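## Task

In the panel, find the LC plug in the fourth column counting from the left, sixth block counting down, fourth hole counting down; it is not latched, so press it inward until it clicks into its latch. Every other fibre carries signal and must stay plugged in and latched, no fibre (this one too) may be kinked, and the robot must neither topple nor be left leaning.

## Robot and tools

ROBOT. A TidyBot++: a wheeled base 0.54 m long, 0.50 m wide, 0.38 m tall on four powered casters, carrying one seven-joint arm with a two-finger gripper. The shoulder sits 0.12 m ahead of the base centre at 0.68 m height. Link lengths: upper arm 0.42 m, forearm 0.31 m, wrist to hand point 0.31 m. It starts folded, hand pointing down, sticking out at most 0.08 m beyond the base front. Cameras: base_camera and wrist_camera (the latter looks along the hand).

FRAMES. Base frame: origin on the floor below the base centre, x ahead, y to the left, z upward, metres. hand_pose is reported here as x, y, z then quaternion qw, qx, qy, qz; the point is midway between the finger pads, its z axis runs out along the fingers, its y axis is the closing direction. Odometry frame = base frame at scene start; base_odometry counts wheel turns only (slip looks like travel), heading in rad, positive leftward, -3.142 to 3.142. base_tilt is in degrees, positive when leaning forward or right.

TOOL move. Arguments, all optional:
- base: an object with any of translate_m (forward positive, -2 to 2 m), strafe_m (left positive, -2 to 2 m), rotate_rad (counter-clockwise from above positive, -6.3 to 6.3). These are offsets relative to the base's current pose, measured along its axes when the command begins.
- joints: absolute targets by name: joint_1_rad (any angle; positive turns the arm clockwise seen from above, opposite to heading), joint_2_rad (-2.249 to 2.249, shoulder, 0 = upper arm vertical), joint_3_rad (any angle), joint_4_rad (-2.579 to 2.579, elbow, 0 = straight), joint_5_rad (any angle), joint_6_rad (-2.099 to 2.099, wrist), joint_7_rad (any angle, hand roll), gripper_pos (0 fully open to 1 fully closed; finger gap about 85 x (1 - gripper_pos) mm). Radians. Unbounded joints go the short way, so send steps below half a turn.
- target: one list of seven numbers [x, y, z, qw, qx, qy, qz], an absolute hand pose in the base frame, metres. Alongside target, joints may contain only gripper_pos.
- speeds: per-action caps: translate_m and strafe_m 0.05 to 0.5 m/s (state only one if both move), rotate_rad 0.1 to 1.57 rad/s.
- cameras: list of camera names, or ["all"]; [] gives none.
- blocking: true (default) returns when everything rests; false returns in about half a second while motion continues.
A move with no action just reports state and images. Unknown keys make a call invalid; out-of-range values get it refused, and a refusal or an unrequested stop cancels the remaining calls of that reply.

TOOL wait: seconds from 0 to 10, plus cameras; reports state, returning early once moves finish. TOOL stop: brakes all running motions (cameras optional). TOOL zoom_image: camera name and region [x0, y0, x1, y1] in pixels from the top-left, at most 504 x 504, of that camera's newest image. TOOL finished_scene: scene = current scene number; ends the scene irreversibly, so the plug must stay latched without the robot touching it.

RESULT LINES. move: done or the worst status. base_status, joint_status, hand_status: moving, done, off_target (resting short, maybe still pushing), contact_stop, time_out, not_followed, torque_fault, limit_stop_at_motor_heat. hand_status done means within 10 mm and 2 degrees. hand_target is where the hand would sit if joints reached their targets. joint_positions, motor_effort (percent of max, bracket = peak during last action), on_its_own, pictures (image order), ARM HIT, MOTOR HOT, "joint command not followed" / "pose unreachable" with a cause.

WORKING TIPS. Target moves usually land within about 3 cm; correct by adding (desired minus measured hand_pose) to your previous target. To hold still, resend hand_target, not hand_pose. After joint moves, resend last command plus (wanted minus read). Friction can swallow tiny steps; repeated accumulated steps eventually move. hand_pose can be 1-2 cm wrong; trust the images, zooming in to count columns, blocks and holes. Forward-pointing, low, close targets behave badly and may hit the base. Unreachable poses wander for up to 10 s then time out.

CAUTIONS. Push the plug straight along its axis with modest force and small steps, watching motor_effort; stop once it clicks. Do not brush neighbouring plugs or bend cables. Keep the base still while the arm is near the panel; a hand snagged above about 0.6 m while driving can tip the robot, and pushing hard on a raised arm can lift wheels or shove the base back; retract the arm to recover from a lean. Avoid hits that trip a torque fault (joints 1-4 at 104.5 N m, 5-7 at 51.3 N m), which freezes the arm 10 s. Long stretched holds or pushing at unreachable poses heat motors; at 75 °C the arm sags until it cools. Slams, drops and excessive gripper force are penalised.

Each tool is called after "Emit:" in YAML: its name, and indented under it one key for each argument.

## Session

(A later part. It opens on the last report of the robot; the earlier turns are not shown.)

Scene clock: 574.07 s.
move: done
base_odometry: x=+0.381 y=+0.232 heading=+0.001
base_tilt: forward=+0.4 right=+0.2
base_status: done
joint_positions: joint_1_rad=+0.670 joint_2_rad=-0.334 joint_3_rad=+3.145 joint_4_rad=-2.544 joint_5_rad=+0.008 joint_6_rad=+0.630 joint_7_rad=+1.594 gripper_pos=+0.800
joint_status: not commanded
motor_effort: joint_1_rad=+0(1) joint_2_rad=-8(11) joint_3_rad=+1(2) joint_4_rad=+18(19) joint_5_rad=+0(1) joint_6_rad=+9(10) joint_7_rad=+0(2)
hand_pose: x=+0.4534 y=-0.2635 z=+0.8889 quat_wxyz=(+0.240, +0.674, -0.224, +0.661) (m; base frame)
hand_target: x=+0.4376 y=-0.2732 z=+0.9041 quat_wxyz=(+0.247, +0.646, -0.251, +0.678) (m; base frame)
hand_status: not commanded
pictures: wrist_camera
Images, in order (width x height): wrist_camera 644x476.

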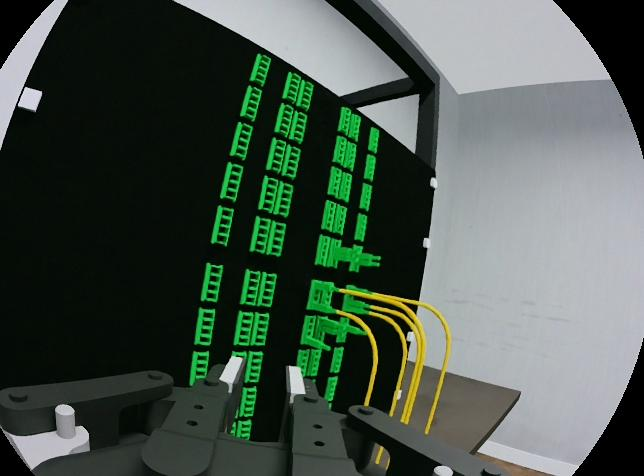

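Emit:
move:
  base: {"translate_m": 0.135, "strafe_m": 0.065}
  speeds: {"translate_m": 0.3}
  joints: {"joint_1_rad": 1.01}
  cameras: ["wrist_camera"]

Emit:
zoom_image:
  camera: "wrist_camera"
  region: [220, 240, 380, 370]

Scene clock: 616.73 s.
move: done
base_odometry: x=+0.517 y=+0.297 heading=+0.000
base_tilt: forward=+0.3 right=+0.2
base_status: done
joint_positions: joint_1_rad=+0.994 joint_2_rad=-0.335 joint_3_rad=+3.145 joint_4_rad=-2.544 joint_5_rad=+0.008 joint_6_rad=+0.630 joint_7_rad=+1.594 gripper_pos=+0.800
joint_status: all done
motor_effort: joint_1_rad=+0(2) joint_2_rad=-8(9) joint_3_rad=+1(3) joint_4_rad=+18(19) joint_5_rad=+0(1) joint_6_rad=+10(10) joint_7_rad=+0(1)
hand_pose: x=+0.3519 y=-0.3559 z=+0.8894 quat_wxyz=(+0.344, +0.629, -0.329, +0.614) (m; base frame)
hand_target: x=+0.3333 y=-0.3609 z=+0.9041 quat_wxyz=(+0.353, +0.596, -0.353, +0.629) (m; base frame)
hand_status: not commanded
pictures: wrist_camera
Images, in order (width x height): wrist_camera 644x476.

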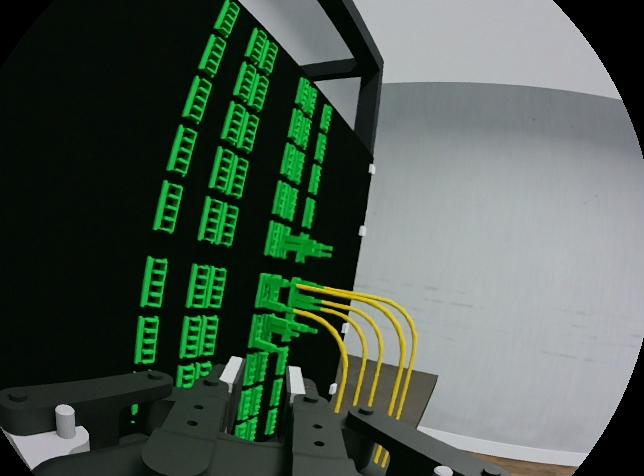

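Scaled by 3.150.

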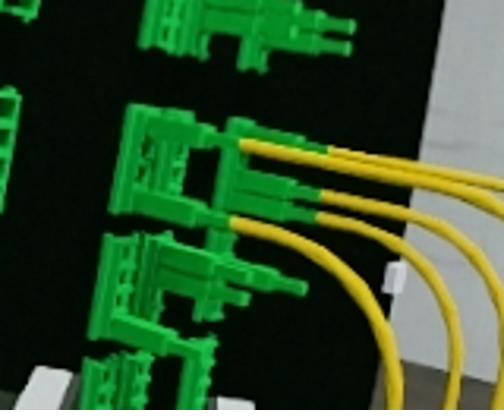

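Emit:
zoom_image:
  camera: "wrist_camera"
  region: [250, 265, 300, 315]

Emit:
zoom_image:
  camera: "wrist_camera"
  region: [280, 270, 330, 320]

Scaled by 10.080.

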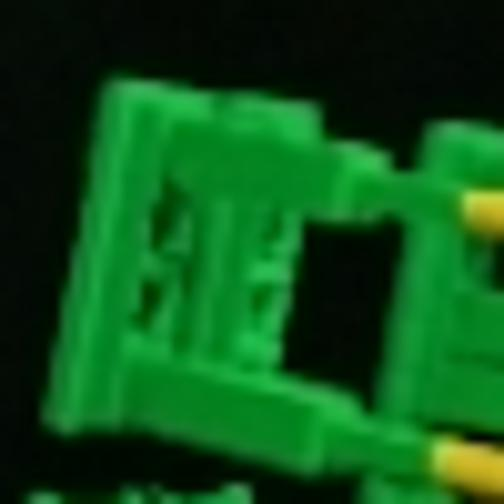

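Scaled by 10.080.

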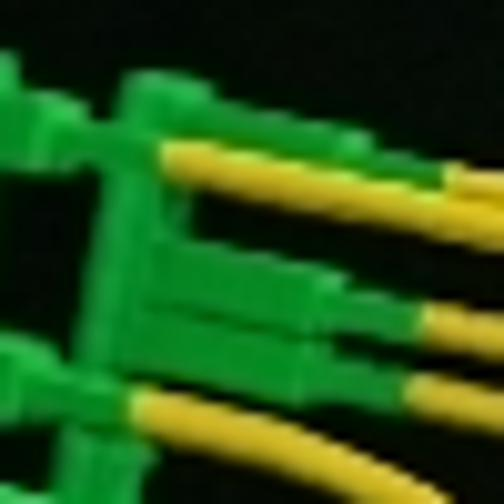

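Emit:
zoom_image:
  camera: "wrist_camera"
  region: [200, 340, 330, 445]

Scaled by 3.877.

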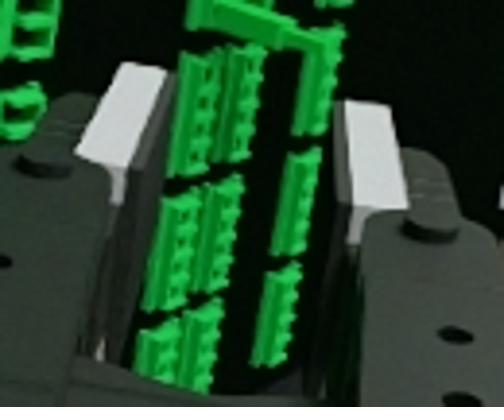

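Emit:
zoom_image:
  camera: "wrist_camera"
  region: [274, 274, 302, 294]

Emit:
zoom_image:
  camera: "wrist_camera"
  region: [270, 298, 298, 318]

Emit:
zoom_image:
  camera: "wrist_camera"
  region: [300, 292, 328, 312]

Emit:
zoom_image:
  camera: "wrist_camera"
  region: [250, 270, 278, 290]

Emit:
zoom_image:
  camera: "wrist_camera"
  region: [250, 292, 278, 312]

Scaled by 18.000.

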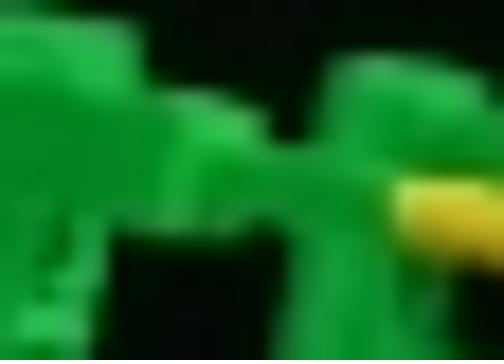

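Scaled by 18.000.

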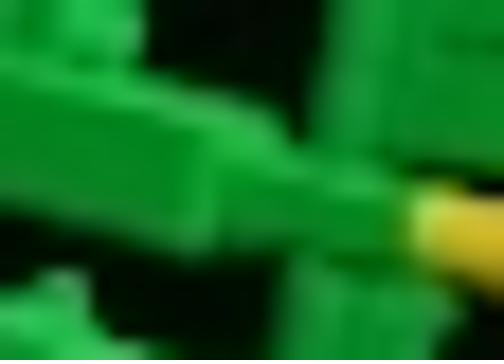

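Scaled by 18.000.

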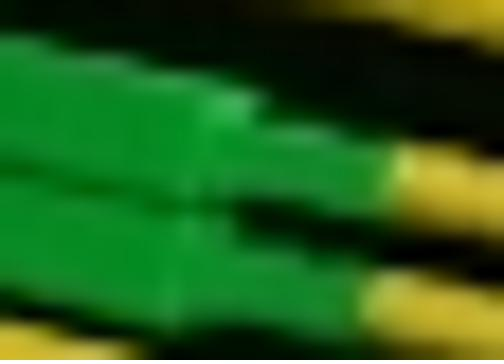

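Scaled by 18.000.

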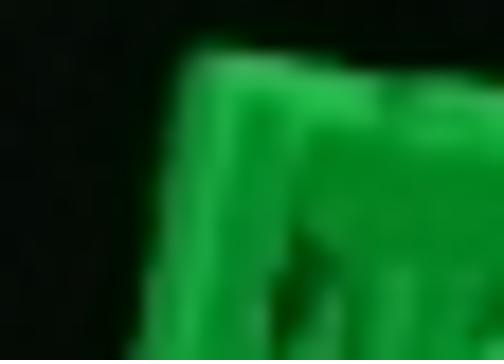

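Scaled by 18.000.

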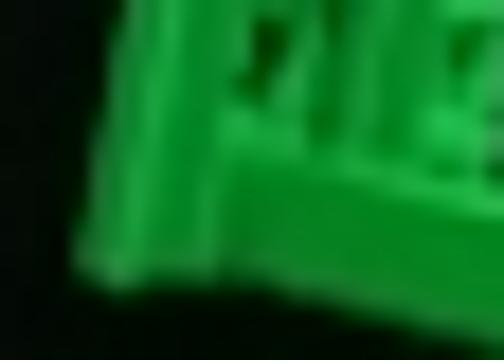

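Emit:
move:
  base: {"translate_m": -0.26}
  joints: {"gripper_pos": 0.65}
  cameras: []

Emit:
move:
  base: {"strafe_m": -0.464}
  joints: {"joint_1_rad": -0.015, "joint_2_rad": -0.145, "joint_4_rad": -1.368, "joint_6_rad": -1.533}
  cameras: ["wrist_camera"]

Scene clock: 699.03 s.
move: done
base_odometry: x=+0.257 y=+0.297 heading=+0.000
base_tilt: forward=+0.3 right=+0.3
base_status: done
joint_positions: joint_1_rad=+0.997 joint_2_rad=-0.338 joint_3_rad=+3.145 joint_4_rad=-2.545 joint_5_rad=+0.008 joint_6_rad=+0.632 joint_7_rad=+1.594 gripper_pos=+0.650
joint_status: all done
motor_effort: joint_1_rad=+0(1) joint_2_rad=-8(11) joint_3_rad=+1(2) joint_4_rad=+18(19) joint_5_rad=+0(1) joint_6_rad=+10(10) joint_7_rad=-1(1)
hand_pose: x=+0.3505 y=-0.3561 z=+0.8905 quat_wxyz=(+0.346, +0.627, -0.330, +0.615) (m; base frame)
hand_target: x=+0.3333 y=-0.3609 z=+0.9041 quat_wxyz=(+0.353, +0.596, -0.353, +0.629) (m; base frame)
hand_status: not commanded
pictures: none
No camera images: "cameras" was empty.

Scene clock: 702.20 s.
move: done
base_odometry: x=+0.256 y=-0.167 heading=-0.001
base_tilt: forward=+0.3 right=+0.3
base_status: done
joint_positions: joint_1_rad=+0.000 joint_2_rad=-0.165 joint_3_rad=+3.145 joint_4_rad=-1.383 joint_5_rad=+0.008 joint_6_rad=-1.476 joint_7_rad=+1.594 gripper_pos=+0.650
joint_status: all done
motor_effort: joint_1_rad=+0(3) joint_2_rad=-13(16) joint_3_rad=+1(2) joint_4_rad=+17(21) joint_5_rad=+0(1) joint_6_rad=+4(10) joint_7_rad=+0(1)
hand_pose: x=+0.4798 y=-0.0024 z=+0.9249 quat_wxyz=(+0.006, +0.975, +0.009, +0.222) (m; base frame)
hand_target: x=+0.4704 y=+0.0228 z=+0.9173 quat_wxyz=(-0.026, +0.981, +0.022, +0.192) (m; base frame)
hand_status: not commanded
pictures: wrist_camera
Images, in order (width x height): wrist_camera 644x476.

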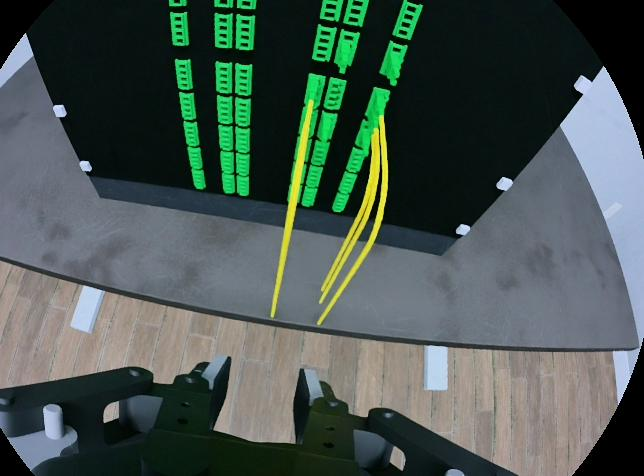

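Emit:
move:
  base: {"translate_m": 0.104}
  joints: {"joint_2_rad": -0.121, "joint_4_rad": -1.36}
  speeds: {"translate_m": 0.25}
  cameras: ["wrist_camera"]

Emit:
zoom_image:
  camera: "wrist_camera"
  region: [190, 150, 390, 400]

Scene clock: 709.10 s.
move: done
base_odometry: x=+0.361 y=-0.168 heading=-0.001
base_tilt: forward=+0.4 right=+0.2
base_status: done
joint_positions: joint_1_rad=+0.000 joint_2_rad=-0.122 joint_3_rad=+3.145 joint_4_rad=-1.372 joint_5_rad=+0.008 joint_6_rad=-1.483 joint_7_rad=+1.594 gripper_pos=+0.650
joint_status: all done
motor_effort: joint_1_rad=+0(1) joint_2_rad=-15(18) joint_3_rad=+1(1) joint_4_rad=+17(18) joint_5_rad=+0(1) joint_6_rad=+4(5) joint_7_rad=-1(1)
hand_pose: x=+0.4898 y=-0.0022 z=+0.9129 quat_wxyz=(+0.006, +0.979, +0.009, +0.203) (m; base frame)
hand_target: x=+0.4775 y=+0.0229 z=+0.9121 quat_wxyz=(-0.026, +0.982, +0.022, +0.184) (m; base frame)
hand_status: not commanded
pictures: wrist_camera
Images, in order (width x height): wrist_camera 644x476.

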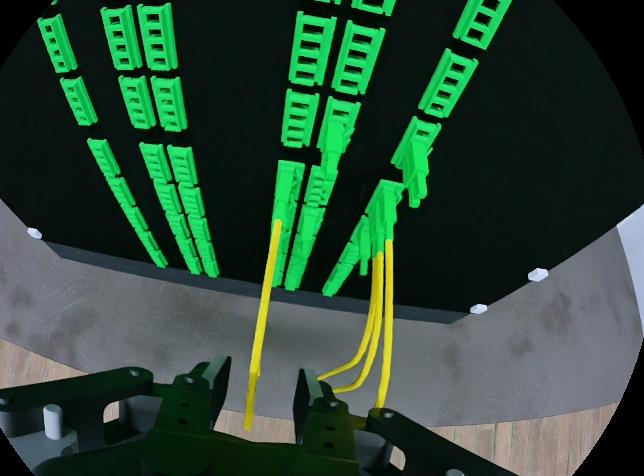

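Scaled by 2.016.

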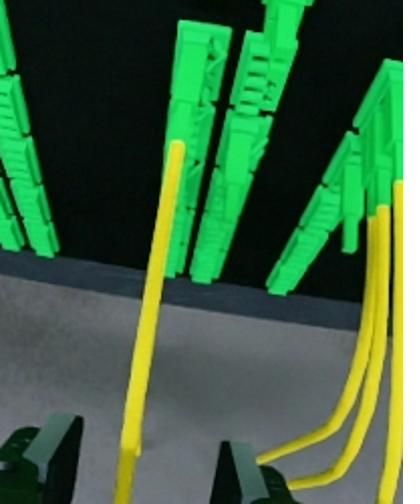

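Emit:
move:
  base: {"translate_m": 0.036}
  speeds: {"translate_m": 0.15}
  cameras: ["wrist_camera"]

Emit:
zoom_image:
  camera: "wrist_camera"
  region: [190, 230, 350, 400]

Scene clock: 718.50 s.
move: done
base_odometry: x=+0.397 y=-0.168 heading=-0.002
base_tilt: forward=+0.4 right=+0.3
base_status: done
joint_positions: joint_1_rad=-0.001 joint_2_rad=-0.113 joint_3_rad=+3.145 joint_4_rad=-1.372 joint_5_rad=+0.008 joint_6_rad=-1.484 joint_7_rad=+1.594 gripper_pos=+0.650
joint_status: not commanded
motor_effort: joint_1_rad=+0(1) joint_2_rad=-15(19) joint_3_rad=+1(2) joint_4_rad=+17(18) joint_5_rad=+0(1) joint_6_rad=+3(5) joint_7_rad=+0(1)
hand_pose: x=+0.4915 y=-0.0020 z=+0.9094 quat_wxyz=(+0.006, +0.980, +0.010, +0.198) (m; base frame)
hand_target: x=+0.4775 y=+0.0229 z=+0.9121 quat_wxyz=(-0.026, +0.982, +0.022, +0.184) (m; base frame)
hand_status: not commanded
pictures: wrist_camera
Images, in order (width x height): wrist_camera 644x476.

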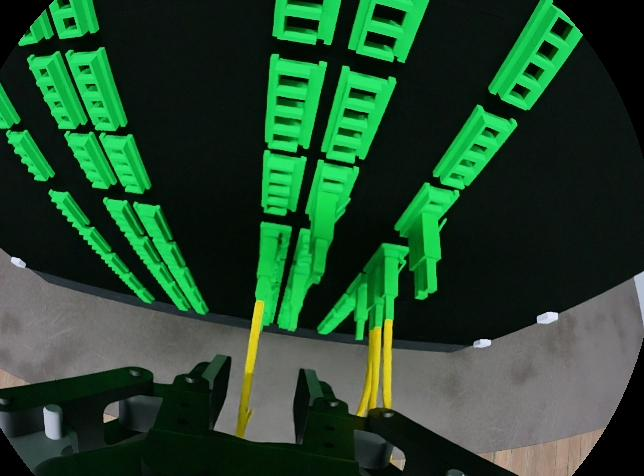

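Scaled by 2.965.

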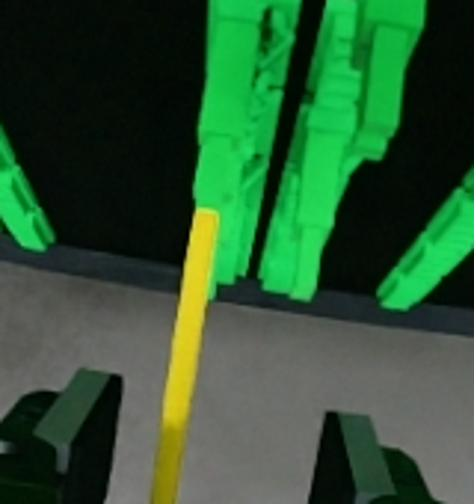

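Emit:
move:
  joints: {"joint_1_rad": -0.031, "joint_2_rad": -0.148}
  cameras: ["wrist_camera"]

Emit:
zoom_image:
  camera: "wrist_camera"
  region: [190, 230, 350, 400]

Scene clock: 727.30 s.
move: done
base_odometry: x=+0.397 y=-0.168 heading=-0.002
base_tilt: forward=+0.4 right=+0.2
base_status: not commanded
joint_positions: joint_1_rad=-0.018 joint_2_rad=-0.126 joint_3_rad=+3.145 joint_4_rad=-1.372 joint_5_rad=+0.008 joint_6_rad=-1.484 joint_7_rad=+1.594 gripper_pos=+0.650
joint_status: all done
motor_effort: joint_1_rad=+0(1) joint_2_rad=-15(17) joint_3_rad=+1(1) joint_4_rad=+17(17) joint_5_rad=+0(1) joint_6_rad=+4(5) joint_7_rad=+1(1)
hand_pose: x=+0.4886 y=+0.0042 z=+0.9143 quat_wxyz=(+0.004, +0.979, +0.018, +0.204) (m; base frame)
hand_target: x=+0.4707 y=+0.0284 z=+0.9217 quat_wxyz=(-0.028, +0.980, +0.030, +0.197) (m; base frame)
hand_status: not commanded
pictures: wrist_camera
Images, in order (width x height): wrist_camera 644x476.

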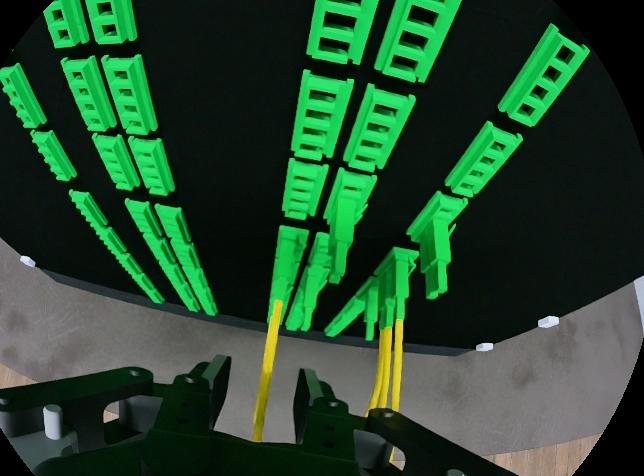

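Scaled by 2.965.

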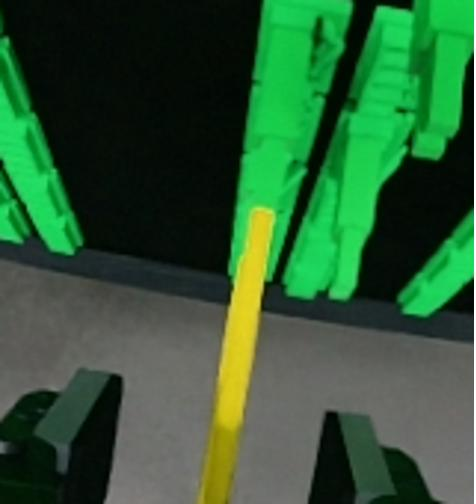

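Emit:
move:
  joints: {"joint_1_rad": 0.0}
  cameras: ["wrist_camera"]

Emit:
zoom_image:
  camera: "wrist_camera"
  region: [190, 230, 350, 400]

Scene clock: 736.17 s.
move: done
base_odometry: x=+0.397 y=-0.168 heading=-0.002
base_tilt: forward=+0.3 right=+0.2
base_status: not commanded
joint_positions: joint_1_rad=-0.004 joint_2_rad=-0.126 joint_3_rad=+3.145 joint_4_rad=-1.372 joint_5_rad=+0.008 joint_6_rad=-1.484 joint_7_rad=+1.594 gripper_pos=+0.650
joint_status: all done
motor_effort: joint_1_rad=+0(2) joint_2_rad=-15(15) joint_3_rad=+1(2) joint_4_rad=+17(18) joint_5_rad=+0(1) joint_6_rad=+4(5) joint_7_rad=+0(1)
hand_pose: x=+0.4887 y=-0.0008 z=+0.9143 quat_wxyz=(+0.006, +0.979, +0.011, +0.204) (m; base frame)
hand_target: x=+0.4714 y=+0.0175 z=+0.9217 quat_wxyz=(-0.025, +0.980, +0.015, +0.197) (m; base frame)
hand_status: not commanded
pictures: wrist_camera
Images, in order (width x height): wrist_camera 644x476.

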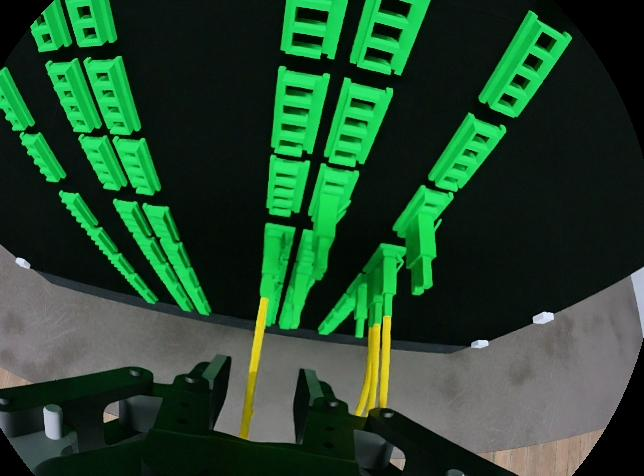

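Scaled by 2.965.

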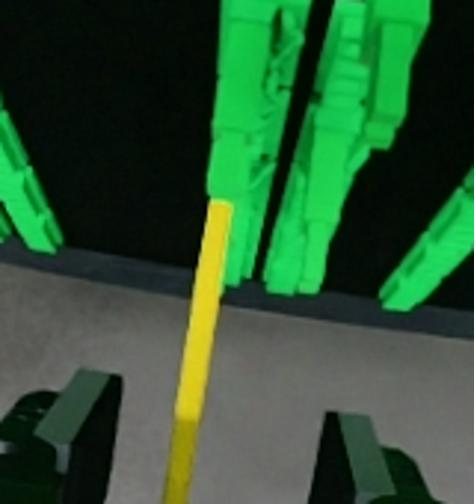

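Emit:
move:
  base: {"strafe_m": 0.0033}
  speeds: {"strafe_m": 0.05}
  cameras: ["wrist_camera"]

Emit:
zoom_image:
  camera: "wrist_camera"
  region: [190, 230, 350, 400]

Scene clock: 740.70 s.
move: done
base_odometry: x=+0.397 y=-0.165 heading=-0.002
base_tilt: forward=+0.3 right=+0.2
base_status: done
joint_positions: joint_1_rad=-0.004 joint_2_rad=-0.126 joint_3_rad=+3.145 joint_4_rad=-1.372 joint_5_rad=+0.006 joint_6_rad=-1.484 joint_7_rad=+1.594 gripper_pos=+0.650
joint_status: not commanded
motor_effort: joint_1_rad=+0(3) joint_2_rad=-15(16) joint_3_rad=+1(4) joint_4_rad=+17(18) joint_5_rad=+0(2) joint_6_rad=+3(5) joint_7_rad=+0(1)
hand_pose: x=+0.4886 y=-0.0007 z=+0.9143 quat_wxyz=(+0.005, +0.979, +0.011, +0.204) (m; base frame)
hand_target: x=+0.4714 y=+0.0175 z=+0.9217 quat_wxyz=(-0.025, +0.980, +0.015, +0.197) (m; base frame)
hand_status: not commanded
pictures: wrist_camera
Images, in order (width x height): wrist_camera 644x476.

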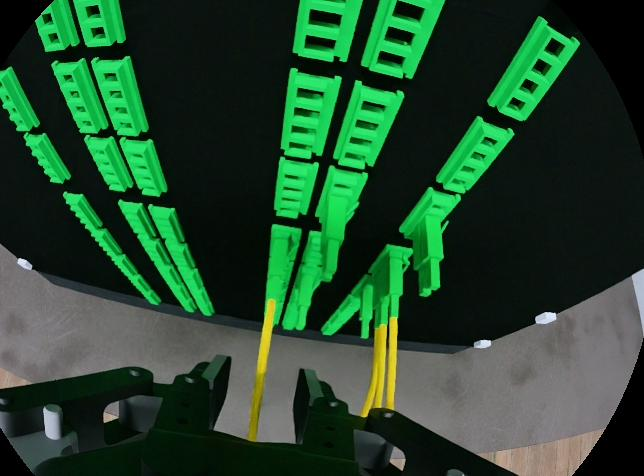

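Scaled by 2.965.

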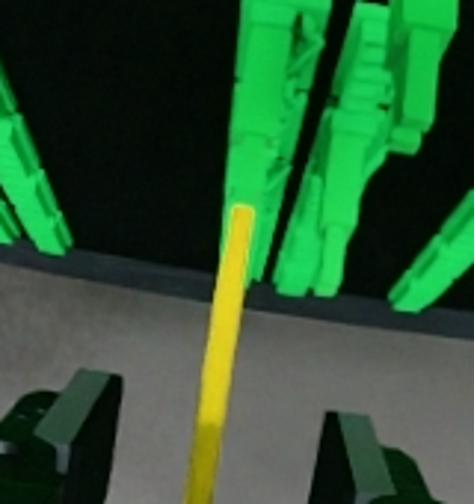

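Emit:
move:
  base: {"translate_m": 0.012, "strafe_m": 0.001}
  speeds: {"translate_m": 0.05}
  joints: {"gripper_pos": 0.87}
  cameras: ["wrist_camera"]

Emit:
zoom_image:
  camera: "wrist_camera"
  region: [190, 270, 350, 400]

Scene clock: 744.23 s.
move: done
base_odometry: x=+0.409 y=-0.164 heading=-0.002
base_tilt: forward=+0.3 right=+0.3
base_status: done
joint_positions: joint_1_rad=-0.004 joint_2_rad=-0.130 joint_3_rad=+3.145 joint_4_rad=-1.372 joint_5_rad=+0.006 joint_6_rad=-1.484 joint_7_rad=+1.594 gripper_pos=+0.870
joint_status: all done
motor_effort: joint_1_rad=+0(1) joint_2_rad=-14(18) joint_3_rad=+1(2) joint_4_rad=+17(18) joint_5_rad=+0(1) joint_6_rad=+4(5) joint_7_rad=-1(1)
hand_pose: x=+0.4876 y=-0.0007 z=+0.9159 quat_wxyz=(+0.005, +0.978, +0.011, +0.206) (m; base frame)
hand_target: x=+0.4714 y=+0.0175 z=+0.9217 quat_wxyz=(-0.025, +0.980, +0.015, +0.197) (m; base frame)
hand_status: not commanded
pictures: wrist_camera
Images, in order (width x height): wrist_camera 644x476.

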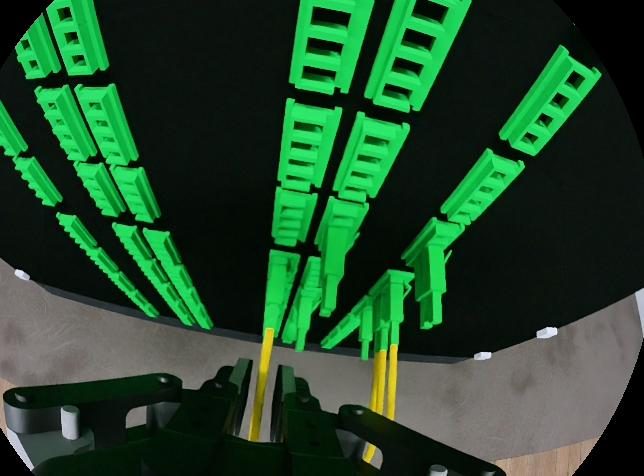

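Scaled by 3.150.

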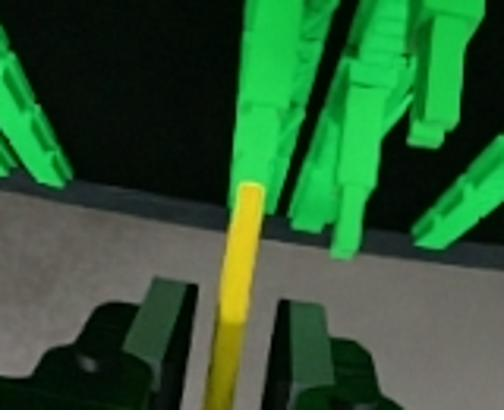

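Emit:
move:
  base: {"translate_m": 0.012}
  speeds: {"translate_m": 0.05}
  joints: {"gripper_pos": 0.925}
  cameras: ["wrist_camera"]

Emit:
zoom_image:
  camera: "wrist_camera"
  region: [210, 290, 310, 390]

Scene clock: 749.80 s.
move: done
base_odometry: x=+0.421 y=-0.163 heading=-0.001
base_tilt: forward=+0.4 right=+0.2
base_status: done
joint_positions: joint_1_rad=-0.004 joint_2_rad=-0.133 joint_3_rad=+3.145 joint_4_rad=-1.372 joint_5_rad=+0.006 joint_6_rad=-1.485 joint_7_rad=+1.594 gripper_pos=+0.925
joint_status: all done
motor_effort: joint_1_rad=+0(1) joint_2_rad=-14(17) joint_3_rad=+1(2) joint_4_rad=+17(18) joint_5_rad=+0(1) joint_6_rad=+4(5) joint_7_rad=+0(1)
hand_pose: x=+0.4869 y=-0.0007 z=+0.9168 quat_wxyz=(+0.005, +0.978, +0.011, +0.207) (m; base frame)
hand_target: x=+0.4714 y=+0.0175 z=+0.9217 quat_wxyz=(-0.025, +0.980, +0.015, +0.197) (m; base frame)
hand_status: not commanded
pictures: wrist_camera
Images, in order (width x height): wrist_camera 644x476.

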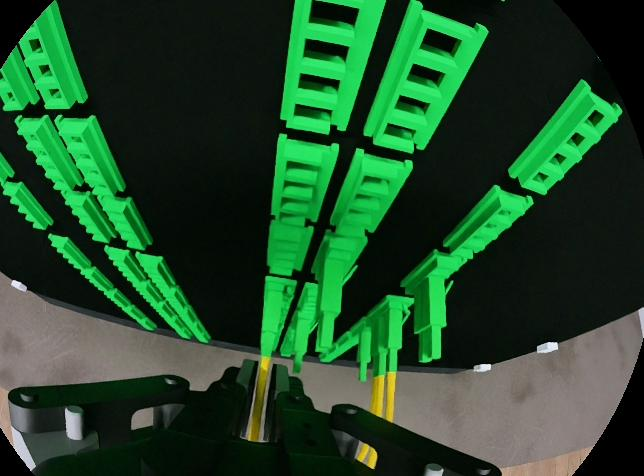

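Scaled by 5.040.

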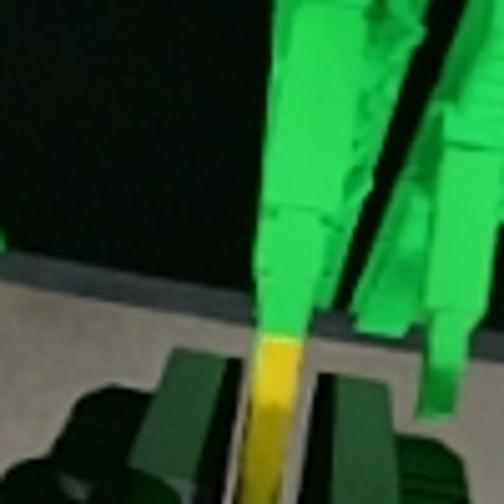

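Emit:
move:
  base: {"translate_m": 0.006}
  speeds: {"translate_m": 0.05}
  joints: {"gripper_pos": 0.945}
  cameras: ["wrist_camera"]

Emit:
zoom_image:
  camera: "wrist_camera"
  region: [210, 290, 310, 390]

Scene clock: 753.47 s.
move: done
base_odometry: x=+0.427 y=-0.163 heading=-0.001
base_tilt: forward=+0.4 right=+0.2
base_status: done
joint_positions: joint_1_rad=-0.004 joint_2_rad=-0.134 joint_3_rad=+3.145 joint_4_rad=-1.372 joint_5_rad=+0.006 joint_6_rad=-1.485 joint_7_rad=+1.594 gripper_pos=+0.945
joint_status: all done
motor_effort: joint_1_rad=+0(1) joint_2_rad=-15(19) joint_3_rad=+1(2) joint_4_rad=+17(18) joint_5_rad=+0(1) joint_6_rad=+4(5) joint_7_rad=+0(1)
hand_pose: x=+0.4865 y=-0.0007 z=+0.9173 quat_wxyz=(+0.005, +0.978, +0.011, +0.208) (m; base frame)
hand_target: x=+0.4714 y=+0.0175 z=+0.9217 quat_wxyz=(-0.025, +0.980, +0.015, +0.197) (m; base frame)
hand_status: not commanded
pictures: wrist_camera
Images, in order (width x height): wrist_camera 644x476.

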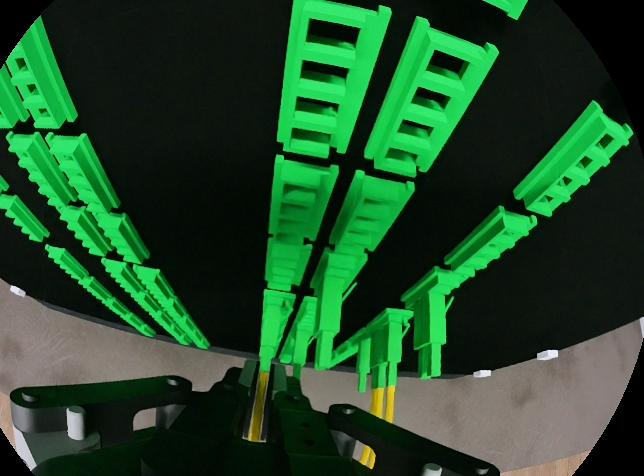

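Scaled by 5.040.

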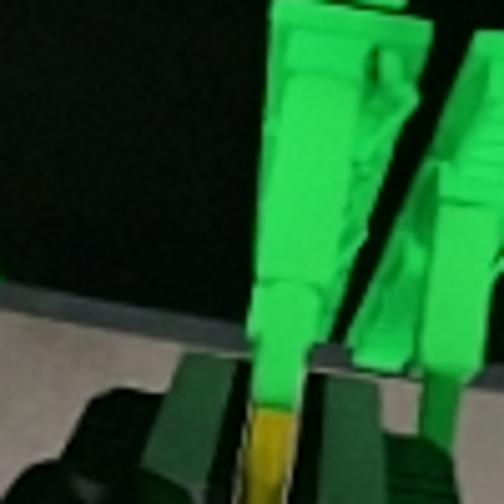

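Emit:
move:
  base: {"translate_m": 0.012}
  speeds: {"translate_m": 0.05}
  cameras: ["wrist_camera"]

Emit:
zoom_image:
  camera: "wrist_camera"
  region: [210, 290, 310, 390]

Scene clock: 762.70 s.
move: done
base_odometry: x=+0.439 y=-0.163 heading=-0.001
base_tilt: forward=+0.3 right=+0.2
base_status: done
joint_positions: joint_1_rad=-0.004 joint_2_rad=-0.138 joint_3_rad=+3.145 joint_4_rad=-1.370 joint_5_rad=+0.006 joint_6_rad=-1.501 joint_7_rad=+1.594 gripper_pos=+0.945
joint_status: not commanded
motor_effort: joint_1_rad=+0(1) joint_2_rad=-15(16) joint_3_rad=+1(2) joint_4_rad=+16(18) joint_5_rad=+0(1) joint_6_rad=+4(7) joint_7_rad=+0(1)
hand_pose: x=+0.4812 y=-0.0005 z=+0.9174 quat_wxyz=(+0.005, +0.979, +0.011, +0.203) (m; base frame)
hand_target: x=+0.4714 y=+0.0175 z=+0.9217 quat_wxyz=(-0.025, +0.980, +0.015, +0.197) (m; base frame)
hand_status: not commanded
pictures: wrist_camera
Images, in order (width x height): wrist_camera 644x476.

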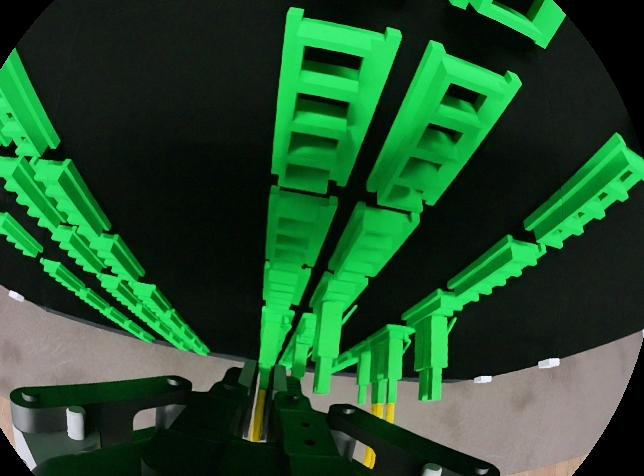

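Scaled by 5.040.

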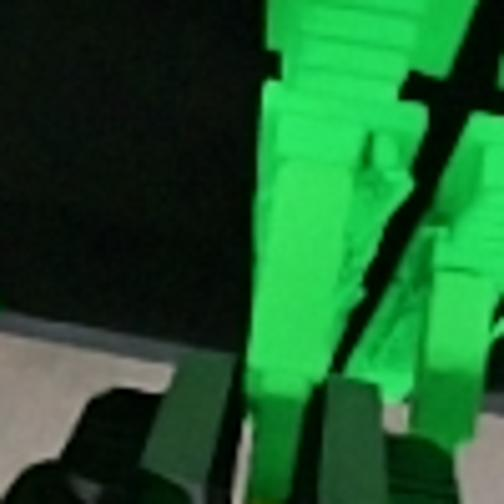

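Emit:
move:
  joints: {"joint_6_rad": -1.36}
  cameras: ["wrist_camera"]

Emit:
zoom_image:
  camera: "wrist_camera"
  region: [210, 290, 310, 390]

Scene clock: 766.10 s.
move: done
base_odometry: x=+0.439 y=-0.163 heading=-0.001
base_tilt: forward=+0.3 right=+0.2
base_status: not commanded
joint_positions: joint_1_rad=-0.004 joint_2_rad=-0.151 joint_3_rad=+3.145 joint_4_rad=-1.393 joint_5_rad=+0.006 joint_6_rad=-1.448 joint_7_rad=+1.594 gripper_pos=+0.945
joint_status: all done
motor_effort: joint_1_rad=+0(0) joint_2_rad=-12(15) joint_3_rad=+1(2) joint_4_rad=+23(26) joint_5_rad=+0(1) joint_6_rad=+13(24) joint_7_rad=+0(1)
hand_pose: x=+0.4889 y=-0.0005 z=+0.9191 quat_wxyz=(+0.005, +0.975, +0.011, +0.224) (m; base frame)
hand_target: x=+0.5191 y=+0.0170 z=+0.9467 quat_wxyz=(-0.024, +0.959, +0.012, +0.281) (m; base frame)
hand_status: not commanded
pictures: wrist_camera
Images, in order (width x height): wrist_camera 644x476.

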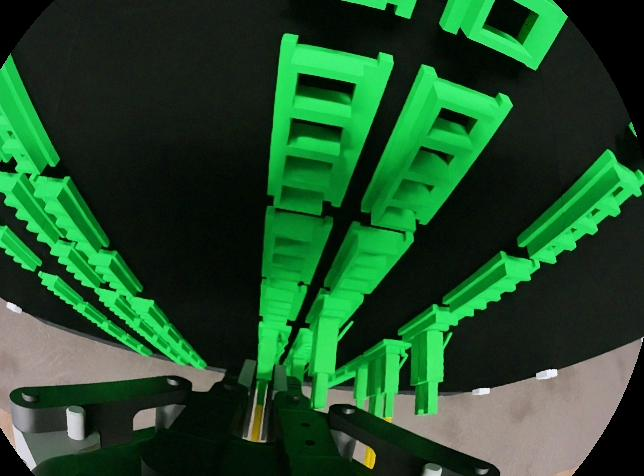

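Scaled by 5.040.

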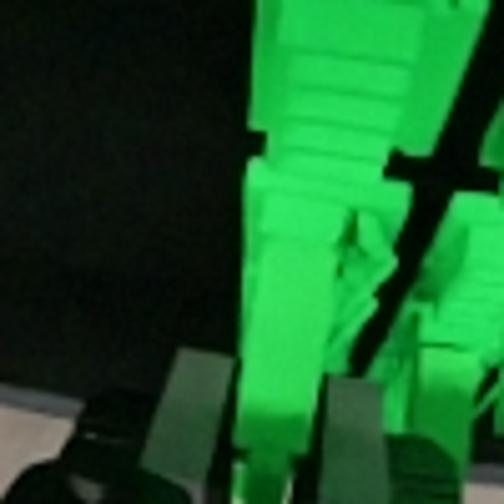

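Emit:
zoom_image:
  camera: "wrist_camera"
  region: [240, 350, 290, 400]

Scaled by 10.080.

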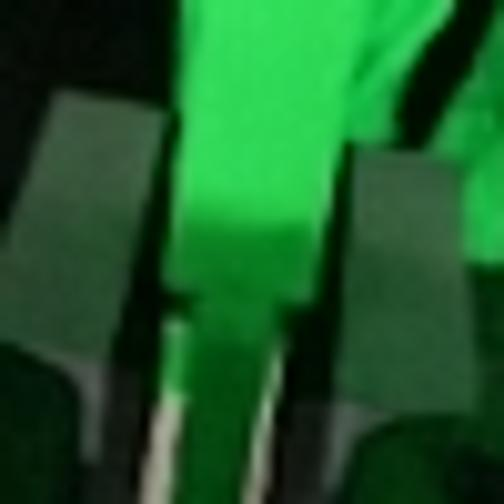

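Emit:
move:
  joints: {"joint_6_rad": -1.533}
  cameras: ["wrist_camera"]

Emit:
zoom_image:
  camera: "wrist_camera"
  region: [210, 290, 310, 390]

Scene clock: 804.90 s.
move: done
base_odometry: x=+0.439 y=-0.163 heading=-0.001
base_tilt: forward=+0.4 right=+0.3
base_status: not commanded
joint_positions: joint_1_rad=-0.004 joint_2_rad=-0.134 joint_3_rad=+3.145 joint_4_rad=-1.365 joint_5_rad=+0.006 joint_6_rad=-1.487 joint_7_rad=+1.594 gripper_pos=+0.945
joint_status: all done
motor_effort: joint_1_rad=-1(1) joint_2_rad=-17(20) joint_3_rad=+1(1) joint_4_rad=+18(23) joint_5_rad=+0(1) joint_6_rad=+2(14) joint_7_rad=-1(1)
hand_pose: x=+0.4870 y=-0.0005 z=+0.9195 quat_wxyz=(+0.005, +0.978, +0.011, +0.210) (m; base frame)
hand_target: x=+0.4714 y=+0.0175 z=+0.9217 quat_wxyz=(-0.025, +0.980, +0.015, +0.197) (m; base frame)
hand_status: not commanded
pictures: wrist_camera
Images, in order (width x height): wrist_camera 644x476.

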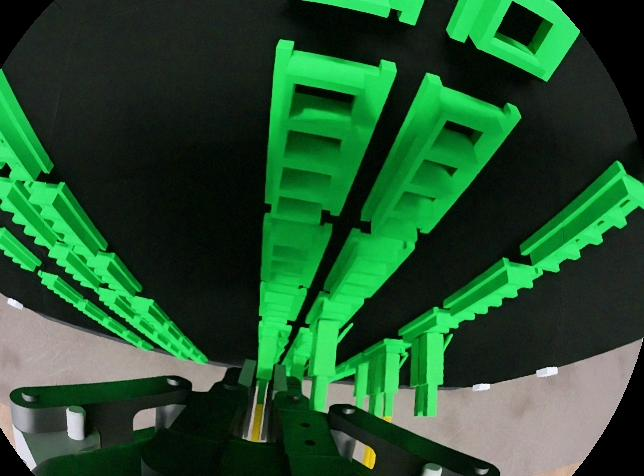

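Scaled by 5.040.

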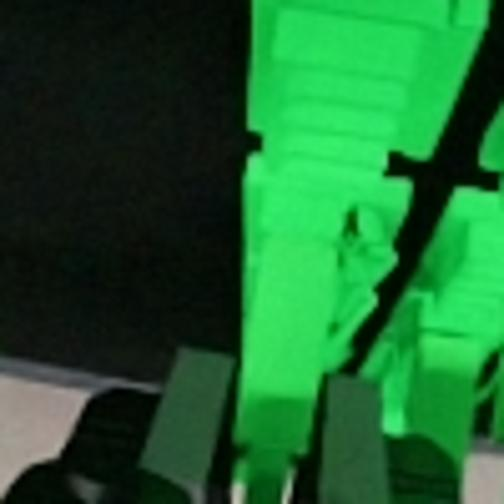

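Emit:
move:
  base: {"translate_m": -0.012}
  speeds: {"translate_m": 0.05}
  cameras: ["wrist_camera"]

Emit:
zoom_image:
  camera: "wrist_camera"
  region: [210, 290, 310, 390]

Emit:
zoom_image:
  camera: "wrist_camera"
  region: [240, 335, 290, 385]

Scene clock: 808.90 s.
move: done
base_odometry: x=+0.427 y=-0.163 heading=-0.001
base_tilt: forward=+0.4 right=+0.3
base_status: done
joint_positions: joint_1_rad=-0.004 joint_2_rad=-0.119 joint_3_rad=+3.145 joint_4_rad=-1.356 joint_5_rad=+0.006 joint_6_rad=-1.475 joint_7_rad=+1.594 gripper_pos=+0.945
joint_status: not commanded
motor_effort: joint_1_rad=+0(2) joint_2_rad=-20(23) joint_3_rad=+0(1) joint_4_rad=+14(17) joint_5_rad=+0(2) joint_6_rad=-4(7) joint_7_rad=+0(1)
hand_pose: x=+0.4957 y=-0.0004 z=+0.9196 quat_wxyz=(+0.005, +0.977, +0.011, +0.213) (m; base frame)
hand_target: x=+0.4714 y=+0.0175 z=+0.9217 quat_wxyz=(-0.025, +0.980, +0.015, +0.197) (m; base frame)
hand_status: not commanded
pictures: wrist_camera
Images, in order (width x height): wrist_camera 644x476.

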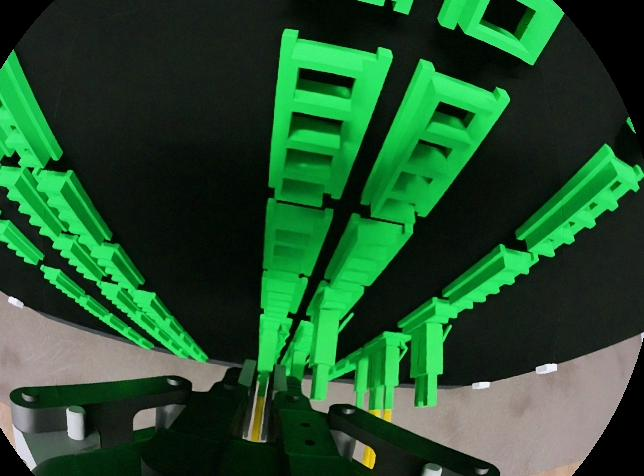

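Scaled by 5.040.

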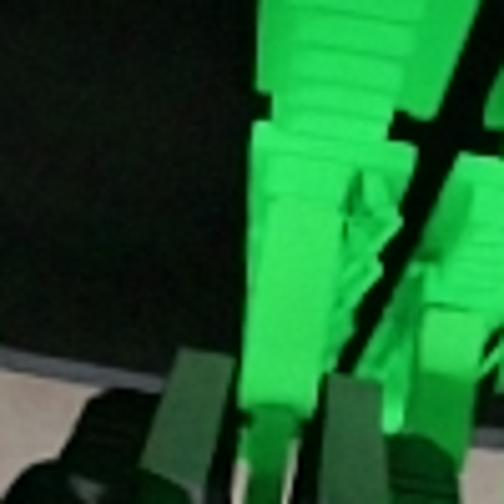

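Scaled by 10.080.

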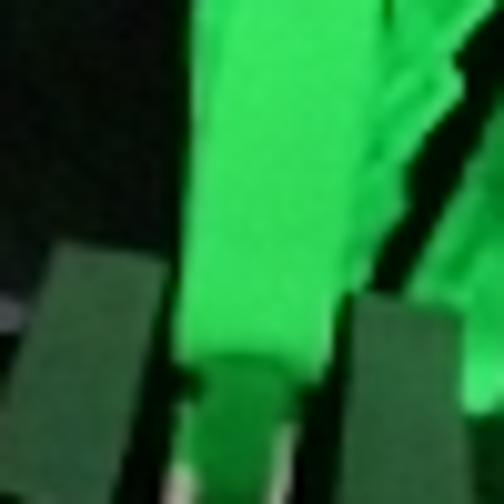

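Emit:
move:
  base: {"translate_m": 0.009}
  speeds: {"translate_m": 0.05}
  cameras: []

Emit:
move:
  joints: {"gripper_pos": 0.85}
  cameras: ["wrist_camera"]

Emit:
zoom_image:
  camera: "wrist_camera"
  region: [210, 290, 310, 390]

Emit:
zoom_image:
  camera: "wrist_camera"
  region: [240, 345, 290, 395]

Scene clock: 817.70 s.
move: done
base_odometry: x=+0.436 y=-0.163 heading=-0.001
base_tilt: forward=+0.3 right=+0.3
base_status: done
joint_positions: joint_1_rad=-0.004 joint_2_rad=-0.128 joint_3_rad=+3.145 joint_4_rad=-1.356 joint_5_rad=+0.006 joint_6_rad=-1.499 joint_7_rad=+1.594 gripper_pos=+0.945
joint_status: not commanded
motor_effort: joint_1_rad=-1(1) joint_2_rad=-17(21) joint_3_rad=+0(1) joint_4_rad=+16(17) joint_5_rad=-1(2) joint_6_rad=-1(4) joint_7_rad=+0(1)
hand_pose: x=+0.4869 y=-0.0005 z=+0.9198 quat_wxyz=(+0.005, +0.979, +0.011, +0.206) (m; base frame)
hand_target: x=+0.4714 y=+0.0175 z=+0.9217 quat_wxyz=(-0.025, +0.980, +0.015, +0.197) (m; base frame)
hand_status: not commanded
pictures: none
No camera images: "cameras" was empty.

Scene clock: 818.23 s.
move: done
base_odometry: x=+0.436 y=-0.163 heading=-0.001
base_tilt: forward=+0.3 right=+0.2
base_status: not commanded
joint_positions: joint_1_rad=-0.004 joint_2_rad=-0.129 joint_3_rad=+3.145 joint_4_rad=-1.356 joint_5_rad=+0.006 joint_6_rad=-1.507 joint_7_rad=+1.594 gripper_pos=+0.850
joint_status: all done
motor_effort: joint_1_rad=+0(1) joint_2_rad=-15(17) joint_3_rad=+1(1) joint_4_rad=+17(17) joint_5_rad=+0(1) joint_6_rad=+4(4) joint_7_rad=-1(1)
hand_pose: x=+0.4842 y=-0.0005 z=+0.9193 quat_wxyz=(+0.005, +0.979, +0.011, +0.203) (m; base frame)
hand_target: x=+0.4714 y=+0.0175 z=+0.9217 quat_wxyz=(-0.025, +0.980, +0.015, +0.197) (m; base frame)
hand_status: not commanded
pictures: wrist_camera
Images, in order (width x height): wrist_camera 644x476.

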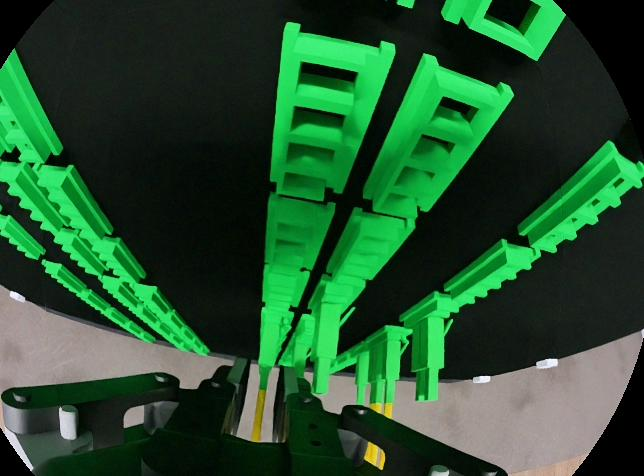

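Scaled by 5.040.

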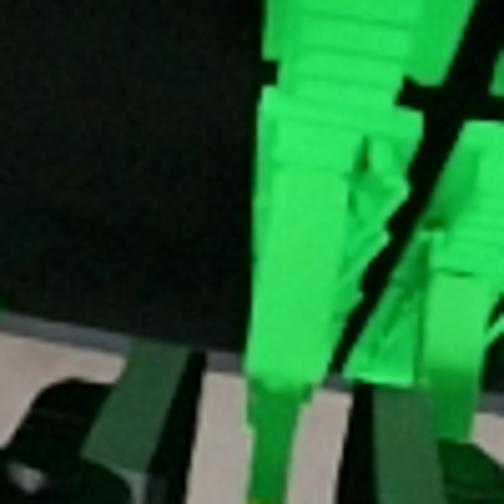

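Scaled by 10.080.

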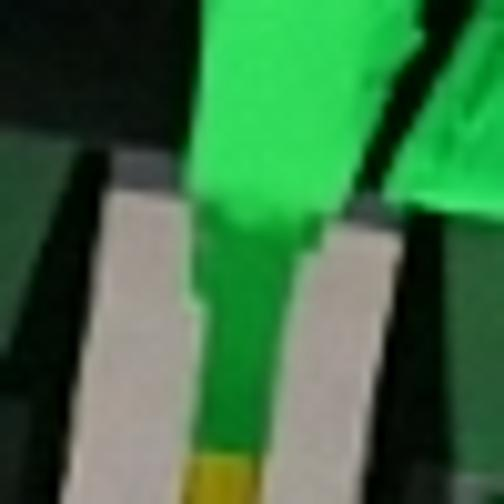

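Emit:
zoom_image:
  camera: "wrist_camera"
  region: [252, 355, 280, 383]

Scaled by 18.000.

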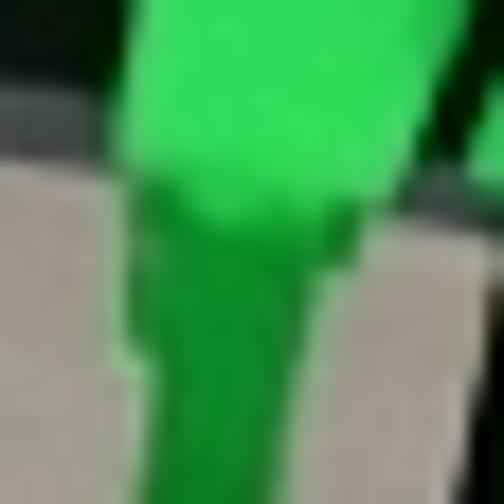

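Emit:
move:
  base: {"translate_m": -0.02}
  joints: {"gripper_pos": 0.78}
  speeds: {"translate_m": 0.05}
  cameras: ["wrist_camera"]

Emit:
zoom_image:
  camera: "wrist_camera"
  region: [210, 270, 310, 370]

Emit:
zoom_image:
  camera: "wrist_camera"
  region: [250, 310, 290, 350]

Scene clock: 853.43 s.
move: done
base_odometry: x=+0.416 y=-0.163 heading=-0.001
base_tilt: forward=+0.4 right=+0.3
base_status: done
joint_positions: joint_1_rad=-0.004 joint_2_rad=-0.132 joint_3_rad=+3.145 joint_4_rad=-1.356 joint_5_rad=+0.003 joint_6_rad=-1.507 joint_7_rad=+1.594 gripper_pos=+0.780
joint_status: all done
motor_effort: joint_1_rad=+0(3) joint_2_rad=-15(19) joint_3_rad=+1(4) joint_4_rad=+17(17) joint_5_rad=-1(3) joint_6_rad=+4(5) joint_7_rad=+0(1)
hand_pose: x=+0.4835 y=+0.0006 z=+0.9204 quat_wxyz=(+0.003, +0.979, +0.011, +0.204) (m; base frame)
hand_target: x=+0.4714 y=+0.0175 z=+0.9217 quat_wxyz=(-0.025, +0.980, +0.015, +0.197) (m; base frame)
hand_status: not commanded
pictures: wrist_camera
Images, in order (width x height): wrist_camera 644x476.

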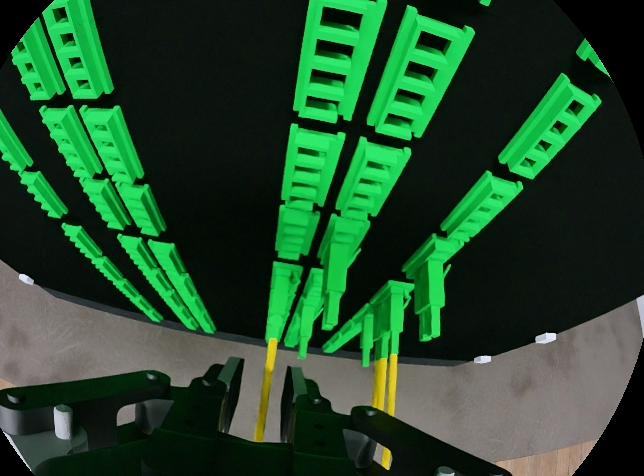

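Scaled by 5.040.

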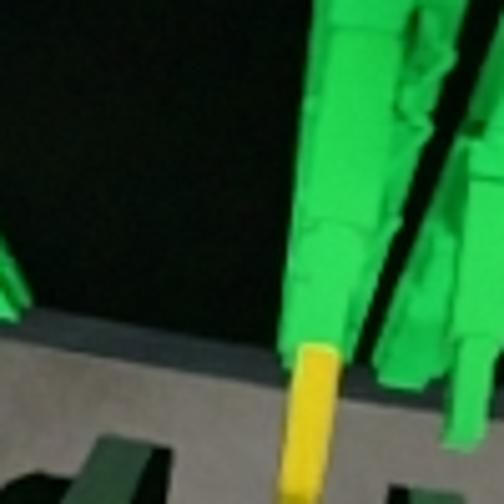

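Scaled by 12.600.

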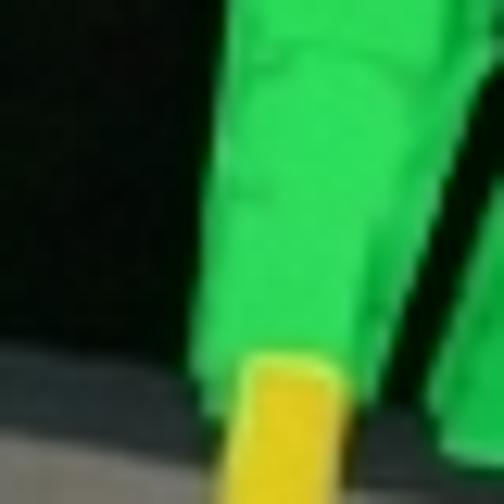

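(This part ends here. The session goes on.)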